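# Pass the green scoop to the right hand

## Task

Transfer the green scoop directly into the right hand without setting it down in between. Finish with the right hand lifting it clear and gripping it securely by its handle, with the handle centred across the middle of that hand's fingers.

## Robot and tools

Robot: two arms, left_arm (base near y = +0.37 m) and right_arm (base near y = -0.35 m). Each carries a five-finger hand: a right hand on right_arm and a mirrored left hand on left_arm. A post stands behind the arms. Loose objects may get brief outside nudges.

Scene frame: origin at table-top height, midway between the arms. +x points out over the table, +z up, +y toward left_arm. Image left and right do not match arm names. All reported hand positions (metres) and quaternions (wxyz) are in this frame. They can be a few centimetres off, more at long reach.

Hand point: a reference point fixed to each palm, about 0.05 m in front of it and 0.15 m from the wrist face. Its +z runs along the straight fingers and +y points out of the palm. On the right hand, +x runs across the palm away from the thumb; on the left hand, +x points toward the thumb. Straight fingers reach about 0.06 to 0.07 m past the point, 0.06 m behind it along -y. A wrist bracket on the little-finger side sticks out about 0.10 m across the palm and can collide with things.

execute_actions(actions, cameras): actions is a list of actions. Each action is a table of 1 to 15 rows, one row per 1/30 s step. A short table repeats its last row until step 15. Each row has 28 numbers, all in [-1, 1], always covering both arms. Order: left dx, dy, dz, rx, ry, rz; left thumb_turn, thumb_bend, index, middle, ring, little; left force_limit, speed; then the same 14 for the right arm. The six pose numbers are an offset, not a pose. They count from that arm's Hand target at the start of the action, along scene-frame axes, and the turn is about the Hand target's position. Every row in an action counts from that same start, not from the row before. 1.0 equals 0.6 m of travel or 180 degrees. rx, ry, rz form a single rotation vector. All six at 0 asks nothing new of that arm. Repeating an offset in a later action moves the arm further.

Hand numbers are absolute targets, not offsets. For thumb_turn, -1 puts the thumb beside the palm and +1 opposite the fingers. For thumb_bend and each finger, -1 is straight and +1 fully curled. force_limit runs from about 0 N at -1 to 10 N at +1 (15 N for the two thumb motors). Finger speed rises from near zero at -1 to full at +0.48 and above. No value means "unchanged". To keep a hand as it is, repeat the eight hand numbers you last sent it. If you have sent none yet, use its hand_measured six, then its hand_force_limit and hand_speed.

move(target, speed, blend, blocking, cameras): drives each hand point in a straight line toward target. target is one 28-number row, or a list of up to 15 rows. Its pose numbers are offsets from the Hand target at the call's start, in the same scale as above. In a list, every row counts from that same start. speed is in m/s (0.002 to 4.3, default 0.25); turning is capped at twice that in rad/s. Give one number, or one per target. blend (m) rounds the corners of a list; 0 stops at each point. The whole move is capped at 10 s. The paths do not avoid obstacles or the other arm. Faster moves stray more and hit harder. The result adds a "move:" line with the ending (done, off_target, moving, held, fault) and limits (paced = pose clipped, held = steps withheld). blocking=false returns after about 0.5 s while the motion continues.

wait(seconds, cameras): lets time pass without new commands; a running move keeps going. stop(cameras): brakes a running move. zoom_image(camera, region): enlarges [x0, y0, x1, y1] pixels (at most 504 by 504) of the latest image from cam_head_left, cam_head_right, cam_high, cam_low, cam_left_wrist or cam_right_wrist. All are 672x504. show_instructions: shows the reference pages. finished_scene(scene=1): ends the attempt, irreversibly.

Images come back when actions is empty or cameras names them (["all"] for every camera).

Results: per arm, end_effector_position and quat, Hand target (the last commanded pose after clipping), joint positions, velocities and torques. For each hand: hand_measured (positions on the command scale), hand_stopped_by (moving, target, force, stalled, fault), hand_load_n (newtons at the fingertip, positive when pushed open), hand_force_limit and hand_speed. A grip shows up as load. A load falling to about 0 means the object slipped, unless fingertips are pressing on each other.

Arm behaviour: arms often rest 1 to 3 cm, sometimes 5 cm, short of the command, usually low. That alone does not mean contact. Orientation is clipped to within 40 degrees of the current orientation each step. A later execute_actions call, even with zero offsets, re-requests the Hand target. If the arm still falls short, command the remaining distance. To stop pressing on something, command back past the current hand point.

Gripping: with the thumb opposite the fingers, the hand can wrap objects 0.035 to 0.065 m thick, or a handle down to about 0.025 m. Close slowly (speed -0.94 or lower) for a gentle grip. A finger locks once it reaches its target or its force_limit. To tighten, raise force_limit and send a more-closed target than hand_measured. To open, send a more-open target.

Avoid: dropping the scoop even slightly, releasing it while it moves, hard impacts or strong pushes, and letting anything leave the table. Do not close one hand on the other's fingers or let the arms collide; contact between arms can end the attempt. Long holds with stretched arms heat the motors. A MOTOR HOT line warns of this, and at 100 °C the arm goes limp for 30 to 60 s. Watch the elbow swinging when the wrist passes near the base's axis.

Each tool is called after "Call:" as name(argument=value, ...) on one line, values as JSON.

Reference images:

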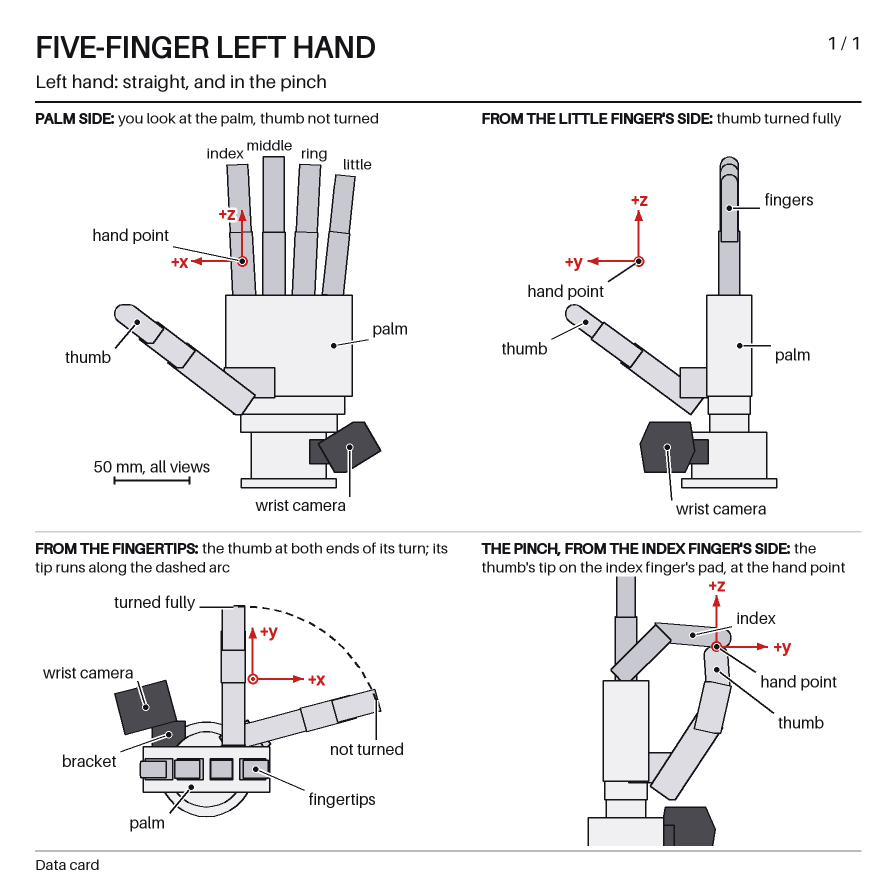

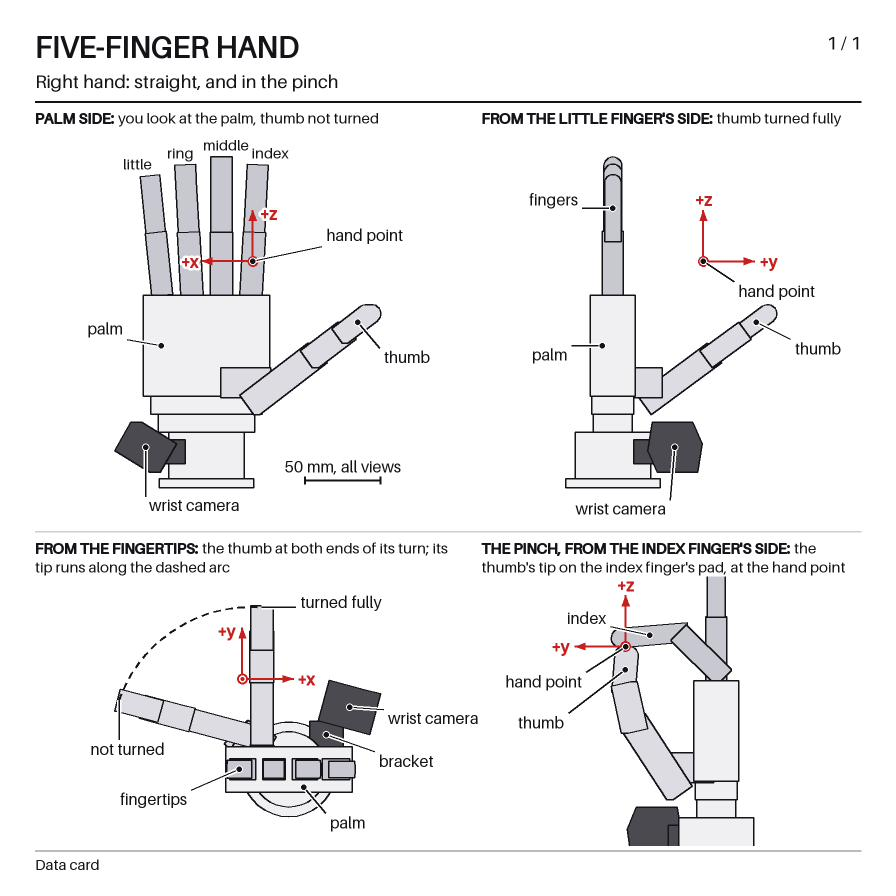

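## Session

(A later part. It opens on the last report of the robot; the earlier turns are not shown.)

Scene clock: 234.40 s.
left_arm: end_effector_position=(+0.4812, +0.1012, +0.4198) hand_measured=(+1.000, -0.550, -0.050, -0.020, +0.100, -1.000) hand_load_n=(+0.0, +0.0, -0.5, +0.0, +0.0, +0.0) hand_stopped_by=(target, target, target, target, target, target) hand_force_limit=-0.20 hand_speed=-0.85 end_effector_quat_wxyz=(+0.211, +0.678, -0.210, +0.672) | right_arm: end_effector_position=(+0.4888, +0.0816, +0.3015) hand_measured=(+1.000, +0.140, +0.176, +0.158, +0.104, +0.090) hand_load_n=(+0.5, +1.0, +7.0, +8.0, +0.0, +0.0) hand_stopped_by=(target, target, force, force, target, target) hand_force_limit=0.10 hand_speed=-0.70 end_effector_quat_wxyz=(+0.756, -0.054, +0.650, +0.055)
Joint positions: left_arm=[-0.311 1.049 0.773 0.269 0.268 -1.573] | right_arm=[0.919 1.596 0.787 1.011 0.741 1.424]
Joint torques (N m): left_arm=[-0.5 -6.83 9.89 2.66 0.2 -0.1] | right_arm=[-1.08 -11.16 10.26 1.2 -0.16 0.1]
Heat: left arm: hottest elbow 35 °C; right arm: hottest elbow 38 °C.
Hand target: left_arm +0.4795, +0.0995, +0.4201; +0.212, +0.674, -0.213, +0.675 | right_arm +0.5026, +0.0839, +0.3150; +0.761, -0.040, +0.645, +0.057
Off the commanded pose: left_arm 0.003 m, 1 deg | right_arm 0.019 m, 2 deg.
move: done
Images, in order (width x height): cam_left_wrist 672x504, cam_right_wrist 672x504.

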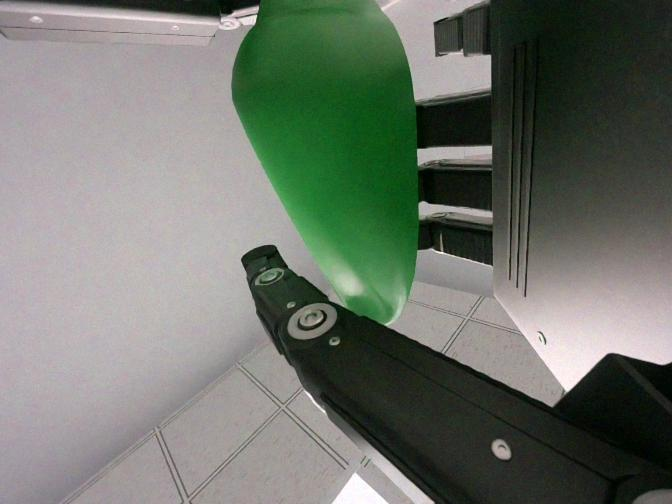

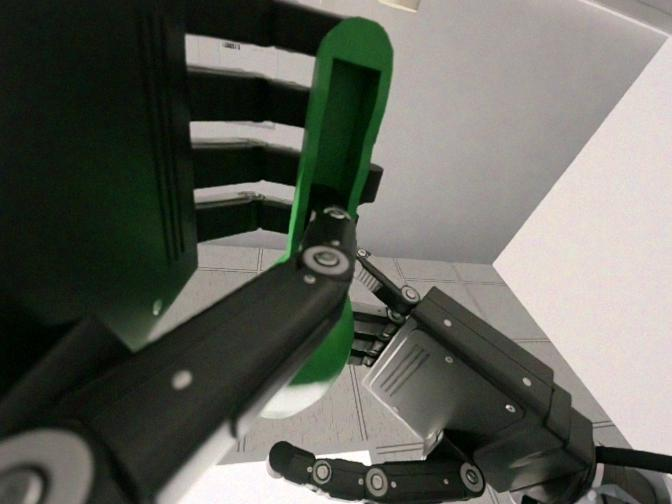

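Call:
move(target=[0,0,0,0,0,0,1,-0.8,-0.5,-0.5,-0.5,-1,-0.2,-0.7,0,0,0,0,0,0,1,0.14,0.5,0.5,0.105,0.09,0.1,-0.7], speed=0.03, cameras=["cam_right_wrist","cam_left_wrist","cam_high","cam_low"])

Scene clock: 235.60 s.
left_arm: end_effector_position=(+0.4812, +0.1012, +0.4198) hand_measured=(+1.000, -0.800, -0.500, -0.500, -0.500, -1.000) hand_load_n=(-0.5, +0.0, +0.0, +0.0, +0.0, +0.0) hand_stopped_by=(target, target, target, target, target, target) hand_force_limit=-0.20 hand_speed=-0.70 end_effector_quat_wxyz=(+0.211, +0.678, -0.210, +0.672) | right_arm: end_effector_position=(+0.4888, +0.0816, +0.3015) hand_measured=(+1.000, +0.140, +0.176, +0.158, +0.104, +0.090) hand_load_n=(+0.5, +1.0, +6.5, +8.0, +0.0, +0.0) hand_stopped_by=(target, target, force, force, target, target) hand_force_limit=0.10 hand_speed=-0.70 end_effector_quat_wxyz=(+0.756, -0.054, +0.650, +0.055)
Joint positions: left_arm=[-0.311 1.049 0.773 0.269 0.268 -1.573] | right_arm=[0.919 1.596 0.787 1.011 0.741 1.424]
Joint torques (N m): left_arm=[0.21 -6.95 9.99 2.51 0.2 -0.07] | right_arm=[-1.44 -11.46 10.36 1.17 -0.17 0.14]
Heat: left arm: hottest elbow 35 °C; right arm: hottest elbow 38 °C.
Hand target: left_arm +0.4795, +0.0995, +0.4201; +0.212, +0.674, -0.213, +0.675 | right_arm +0.5026, +0.0839, +0.3150; +0.761, -0.040, +0.645, +0.057
Off the commanded pose: left_arm 0.003 m, 1 deg | right_arm 0.019 m, 2 deg.
move: done
Images, in order (width x height): cam_high 672x504, cam_low 672x504, cam_left_wrist 672x504, cam_right_wrist 672x504.

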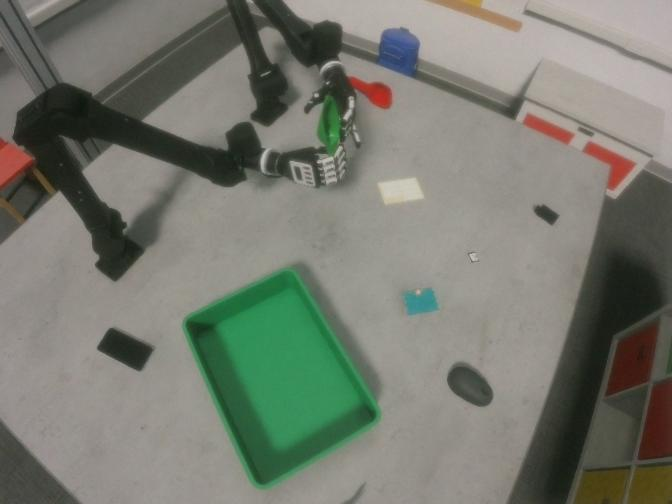

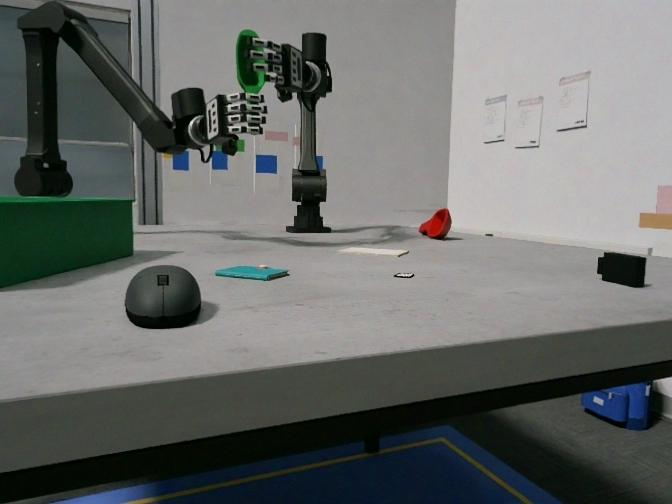

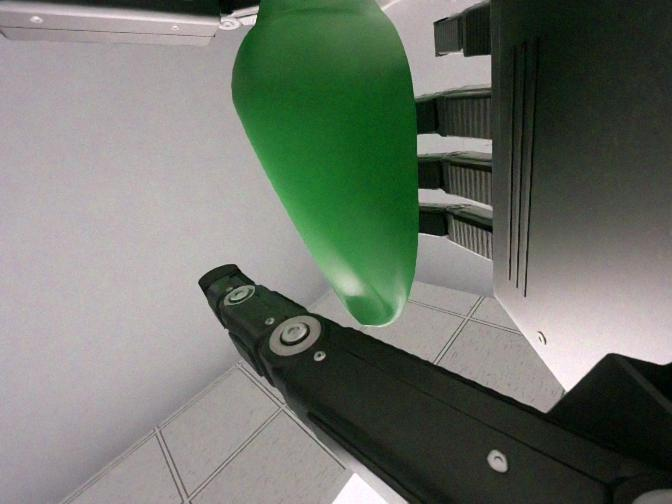

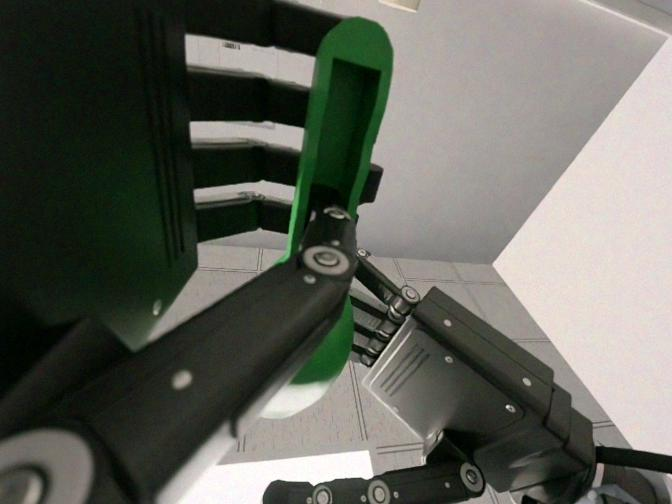

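Call:
move(target=[0,0,0,0,0,0,1,-1,-1,-1,-1,-1,-0.2,-0.6,0,0,0,0,0,0,1,0.14,0.5,0.5,0.25,0.25,-0.8,-0.92], speed=0.03, cameras=["cam_right_wrist","cam_left_wrist"])

Scene clock: 236.70 s.
left_arm: end_effector_position=(+0.4812, +0.1012, +0.4198) hand_measured=(+1.000, -1.000, -1.000, -1.000, -1.000, -1.000) hand_load_n=(-0.5, +0.0, +0.0, +0.0, +0.0, +0.0) hand_stopped_by=(target, target, target, target, target, target) hand_force_limit=-0.20 hand_speed=-0.60 end_effector_quat_wxyz=(+0.211, +0.678, -0.210, +0.672) | right_arm: end_effector_position=(+0.4888, +0.0816, +0.3015) hand_measured=(+1.000, +0.140, +0.176, +0.158, +0.126, +0.134) hand_load_n=(+1.0, +1.0, +8.0, +6.0, +1.0, +1.5) hand_stopped_by=(target, target, force, force, force, force) hand_force_limit=-0.80 hand_speed=-0.92 end_effector_quat_wxyz=(+0.756, -0.054, +0.650, +0.055)
Joint positions: left_arm=[-0.311 1.049 0.773 0.269 0.268 -1.573] | right_arm=[0.919 1.596 0.787 1.011 0.741 1.424]
Joint torques (N m): left_arm=[-0.15 -7.12 9.88 2.55 0.21 -0.08] | right_arm=[-1.96 -10.93 10.22 1.1 -0.15 0.12]
Heat: left arm: hottest elbow 35 °C; right arm: hottest elbow 38 °C.
Hand target: left_arm +0.4795, +0.0995, +0.4201; +0.212, +0.674, -0.213, +0.675 | right_arm +0.5026, +0.0839, +0.3150; +0.761, -0.040, +0.645, +0.057
Off the commanded pose: left_arm 0.002 m, 1 deg | right_arm 0.019 m, 2 deg.
move: done
Images, in order (width x height): cam_left_wrist 672x504, cam_right_wrist 672x504.

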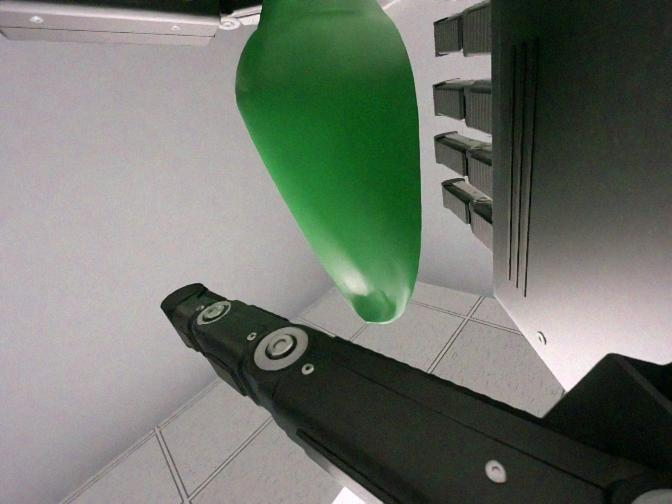

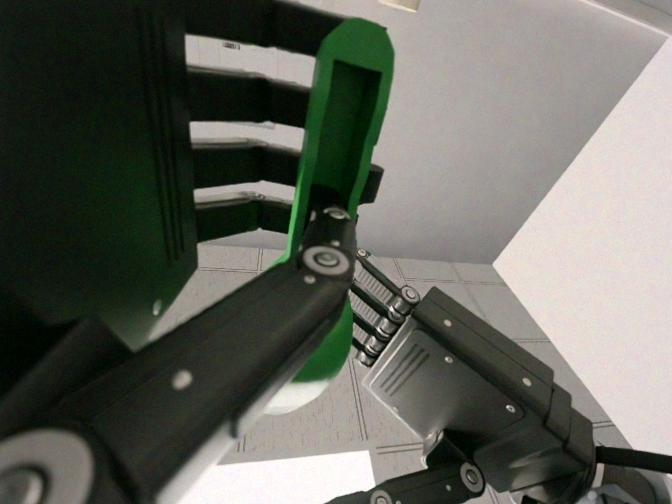

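Call:
move(target=[[0.019,0.027,0,0,0,0,1,-1,-1,-1,-1,-1,-0.2,-0.6,0,0,0,0,0,0,1,0.14,0.5,0.5,0.25,0.25,-0.8,-0.92],[-0.072,0.132,0,0,0,0,1,-1,-1,-1,-1,-1,-0.2,-0.6,0,0,0,0,0,0,1,0.14,0.5,0.5,0.25,0.25,-0.8,-0.92],[-0.09,0.30,0,0,0,0,1,-1,-1,-1,-1,-1,-0.2,-0.6,0,0,0,0,0,0,1,0.14,0.5,0.5,0.25,0.25,-0.8,-0.92]], speed=[0.05,0.06,0.1], blend=[0.003,0.02,0], cameras=["all"])

Scene clock: 240.90 s.
left_arm: end_effector_position=(+0.4247, +0.2786, +0.4250) hand_measured=(+1.000, -1.000, -1.000, -1.000, -1.000, -1.000) hand_load_n=(-0.5, +0.0, +0.0, +0.0, +0.0, +0.0) hand_stopped_by=(target, target, target, target, target, target) hand_force_limit=-0.20 hand_speed=-0.60 end_effector_quat_wxyz=(+0.210, +0.670, -0.214, +0.679) | right_arm: end_effector_position=(+0.4888, +0.0816, +0.3015) hand_measured=(+1.000, +0.140, +0.176, +0.158, +0.126, +0.134) hand_load_n=(+1.0, +1.0, +8.0, +6.0, +0.5, +1.5) hand_stopped_by=(target, target, force, force, force, force) hand_force_limit=-0.80 hand_speed=-0.92 end_effector_quat_wxyz=(+0.756, -0.054, +0.650, +0.055)
Joint positions: left_arm=[0.282 0.836 0.659 0.193 0.867 -1.573] | right_arm=[0.919 1.596 0.787 1.011 0.741 1.424]
Joint torques (N m): left_arm=[0.32 -3.66 9.81 1.46 0.19 -0.08] | right_arm=[-1.38 -11.28 10.24 1.14 -0.18 0.16]
Heat: left arm: hottest elbow 35 °C; right arm: hottest elbow 38 °C.
Hand target: left_arm +0.4255, +0.2794, +0.4201; +0.212, +0.674, -0.214, +0.675 | right_arm +0.5026, +0.0839, +0.3150; +0.761, -0.040, +0.645, +0.057
Off the commanded pose: left_arm 0.005 m, 1 deg | right_arm 0.019 m, 2 deg.
move: done

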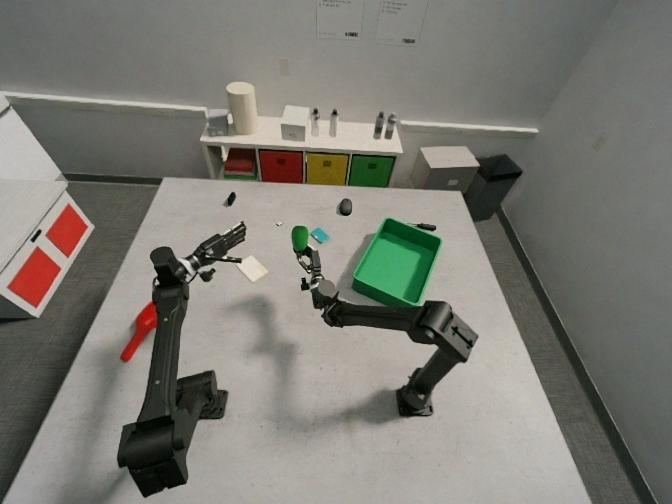

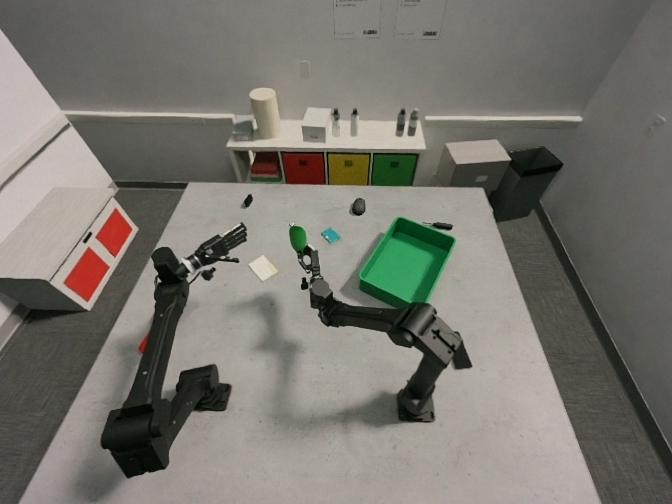

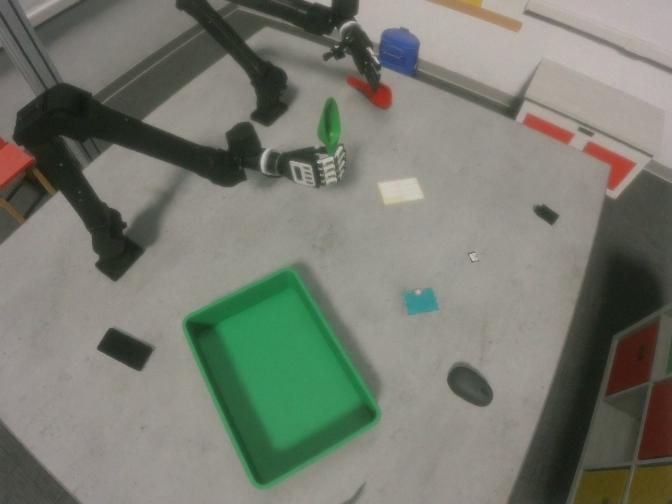

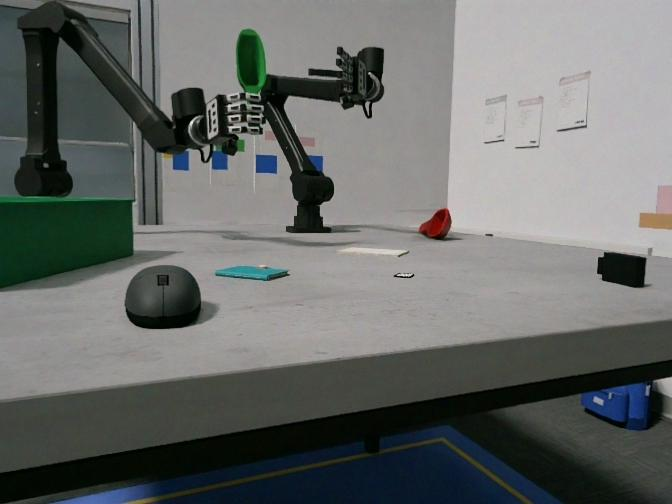

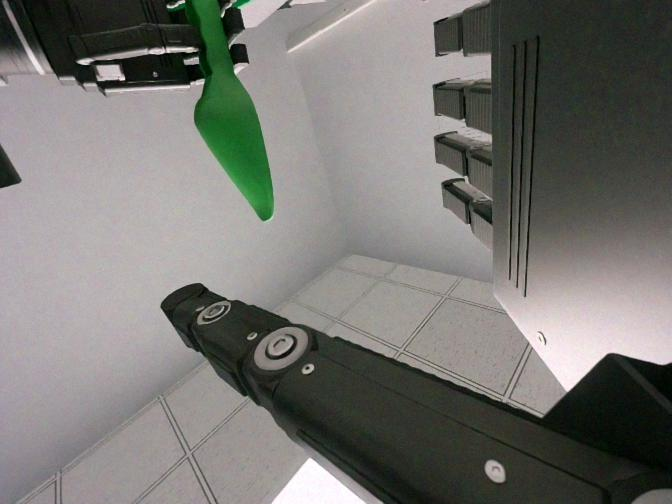

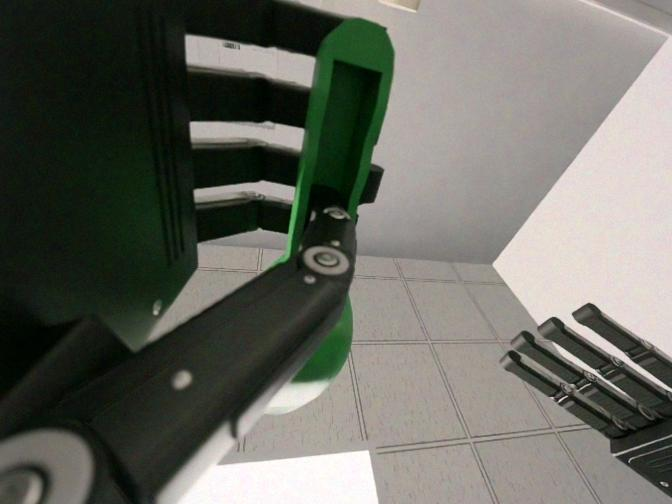

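Call:
execute_actions(actions=[])

Scene clock: 241.40 s.
left_arm: end_effector_position=(+0.4247, +0.2786, +0.4250) hand_measured=(+1.000, -1.000, -1.000, -1.000, -1.000, -1.000) hand_load_n=(-0.5, +0.0, +0.0, +0.0, +0.0, +0.0) hand_stopped_by=(target, target, target, target, target, target) hand_force_limit=-0.20 hand_speed=-0.60 end_effector_quat_wxyz=(+0.210, +0.670, -0.214, +0.679) | right_arm: end_effector_position=(+0.4888, +0.0816, +0.3015) hand_measured=(+1.000, +0.140, +0.176, +0.158, +0.126, +0.134) hand_load_n=(+1.0, +0.5, +8.0, +6.0, +0.5, +1.5) hand_stopped_by=(target, target, force, force, force, force) hand_force_limit=-0.80 hand_speed=-0.92 end_effector_quat_wxyz=(+0.756, -0.054, +0.650, +0.055)
Joint positions: left_arm=[0.282 0.836 0.659 0.193 0.867 -1.573] | right_arm=[0.919 1.596 0.787 1.011 0.741 1.424]
Joint velocities: within noise
Joint torques (N m): left_arm=[0.15 -3.14 9.78 1.42 0.21 -0.1] | right_arm=[-1.08 -11.58 10.41 1.05 -0.18 0.14]
Heat: left arm: hottest elbow 35 °C; right arm: hottest elbow 38 °C.
Hand target: left_arm +0.4255, +0.2794, +0.4201; +0.212, +0.674, -0.214, +0.675 | right_arm +0.5026, +0.0839, +0.3150; +0.761, -0.040, +0.645, +0.057
Off the commanded pose: left_arm 0.005 m, 1 deg | right_arm 0.019 m, 2 deg.

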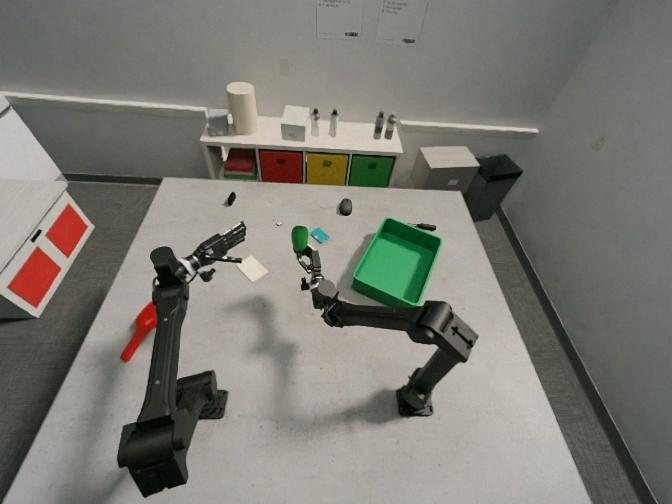

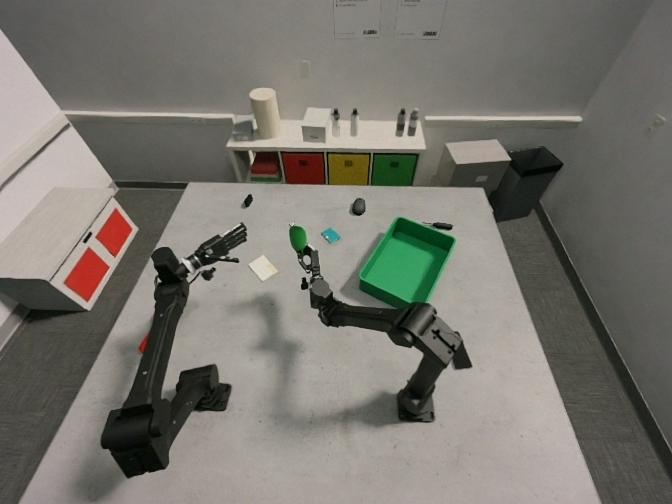

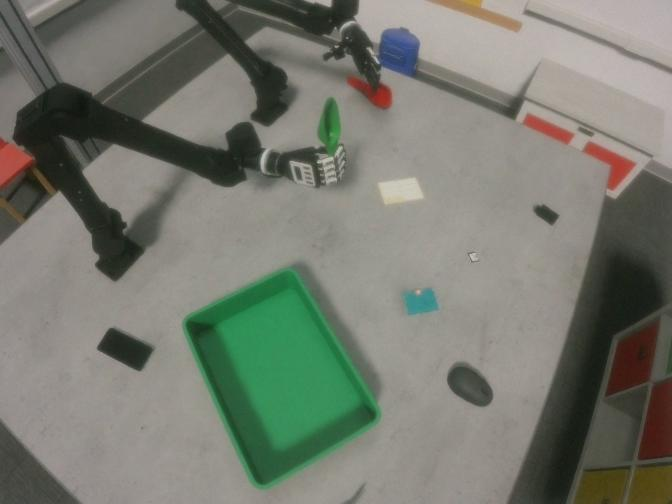

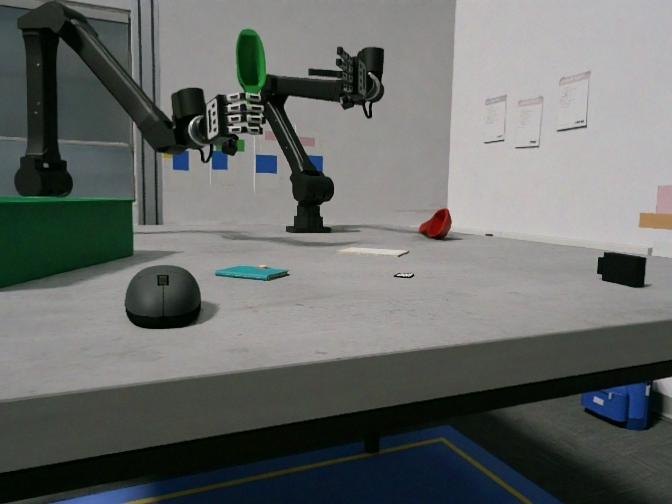

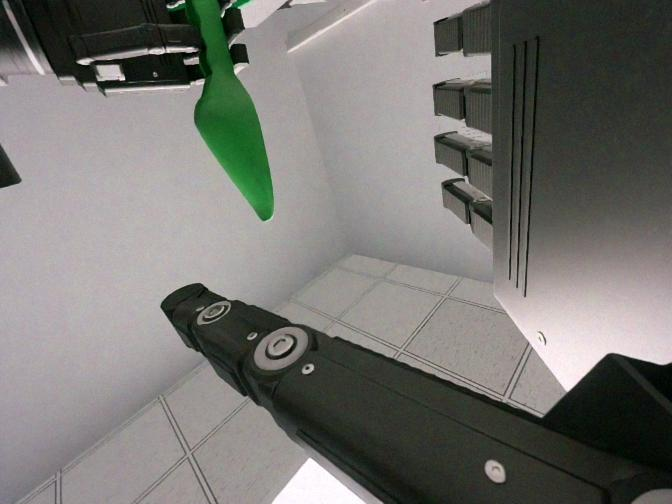

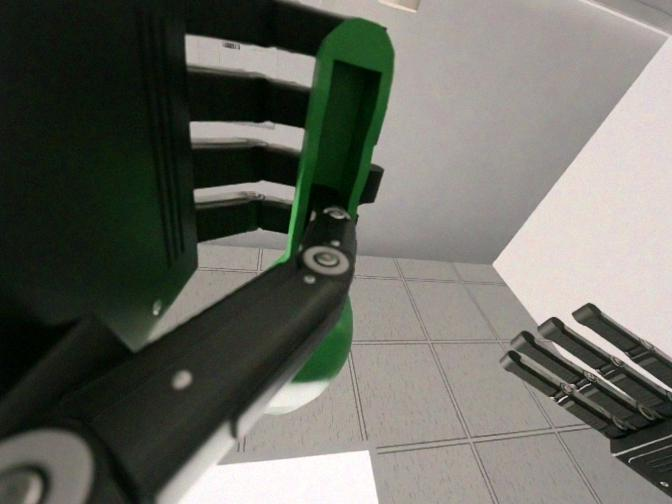

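Call:
move(target=[0,0,0,0,0,0,1,-1,-1,-1,-1,-1,-0.2,-0.6,0,0,0.05,0,0,0,1,0.14,0.5,0.5,0.25,0.25,-0.8,-0.92], speed=0.05, cameras=["cam_right_wrist","cam_high"])

Scene clock: 243.00 s.
left_arm: end_effector_position=(+0.4247, +0.2786, +0.4250) hand_measured=(+1.000, -1.000, -1.000, -1.000, -1.000, -1.000) hand_load_n=(+0.0, +0.0, +0.0, +0.0, +0.0, +0.0) hand_stopped_by=(target, target, target, target, target, target) hand_force_limit=-0.20 hand_speed=-0.60 end_effector_quat_wxyz=(+0.210, +0.670, -0.214, +0.679) | right_arm: end_effector_position=(+0.4909, +0.0841, +0.3193) hand_measured=(+1.000, +0.140, +0.176, +0.158, +0.126, +0.134) hand_load_n=(+1.0, +1.0, +7.5, +6.0, +0.5, +1.5) hand_stopped_by=(target, target, force, force, force, force) hand_force_limit=-0.80 hand_speed=-0.92 end_effector_quat_wxyz=(+0.752, -0.059, +0.655, +0.051)
Joint positions: left_arm=[0.282 0.836 0.659 0.193 0.867 -1.573] | right_arm=[0.919 1.551 0.814 0.922 0.741 1.424]
Joint torques (N m): left_arm=[0.38 -3.19 9.7 1.42 0.21 -0.09] | right_arm=[-1.9 -12.04 10.81 1.11 -0.19 0.1]
Heat: left arm: hottest elbow 35 °C; right arm: hottest elbow 38 °C.
Hand target: left_arm +0.4255, +0.2794, +0.4201; +0.212, +0.674, -0.214, +0.675 | right_arm +0.5026, +0.0840, +0.3449; +0.761, -0.040, +0.645, +0.057
Off the commanded pose: left_arm 0.005 m, 1 deg | right_arm 0.028 m, 3 deg.
move: off_target (right_arm)
Images, in order (width x height): cam_high 672x504, cam_right_wrist 672x504.

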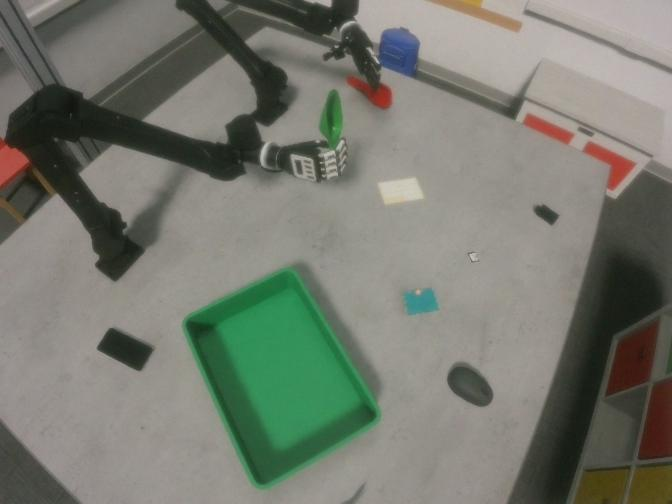

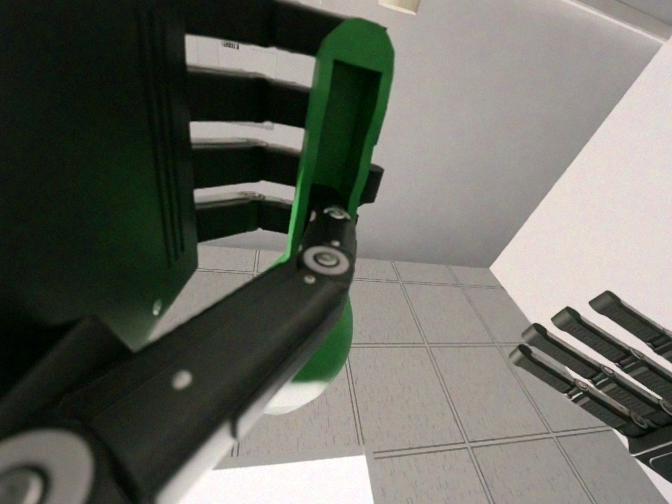

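Call:
finished_scene()

The scene is finished: the task was done.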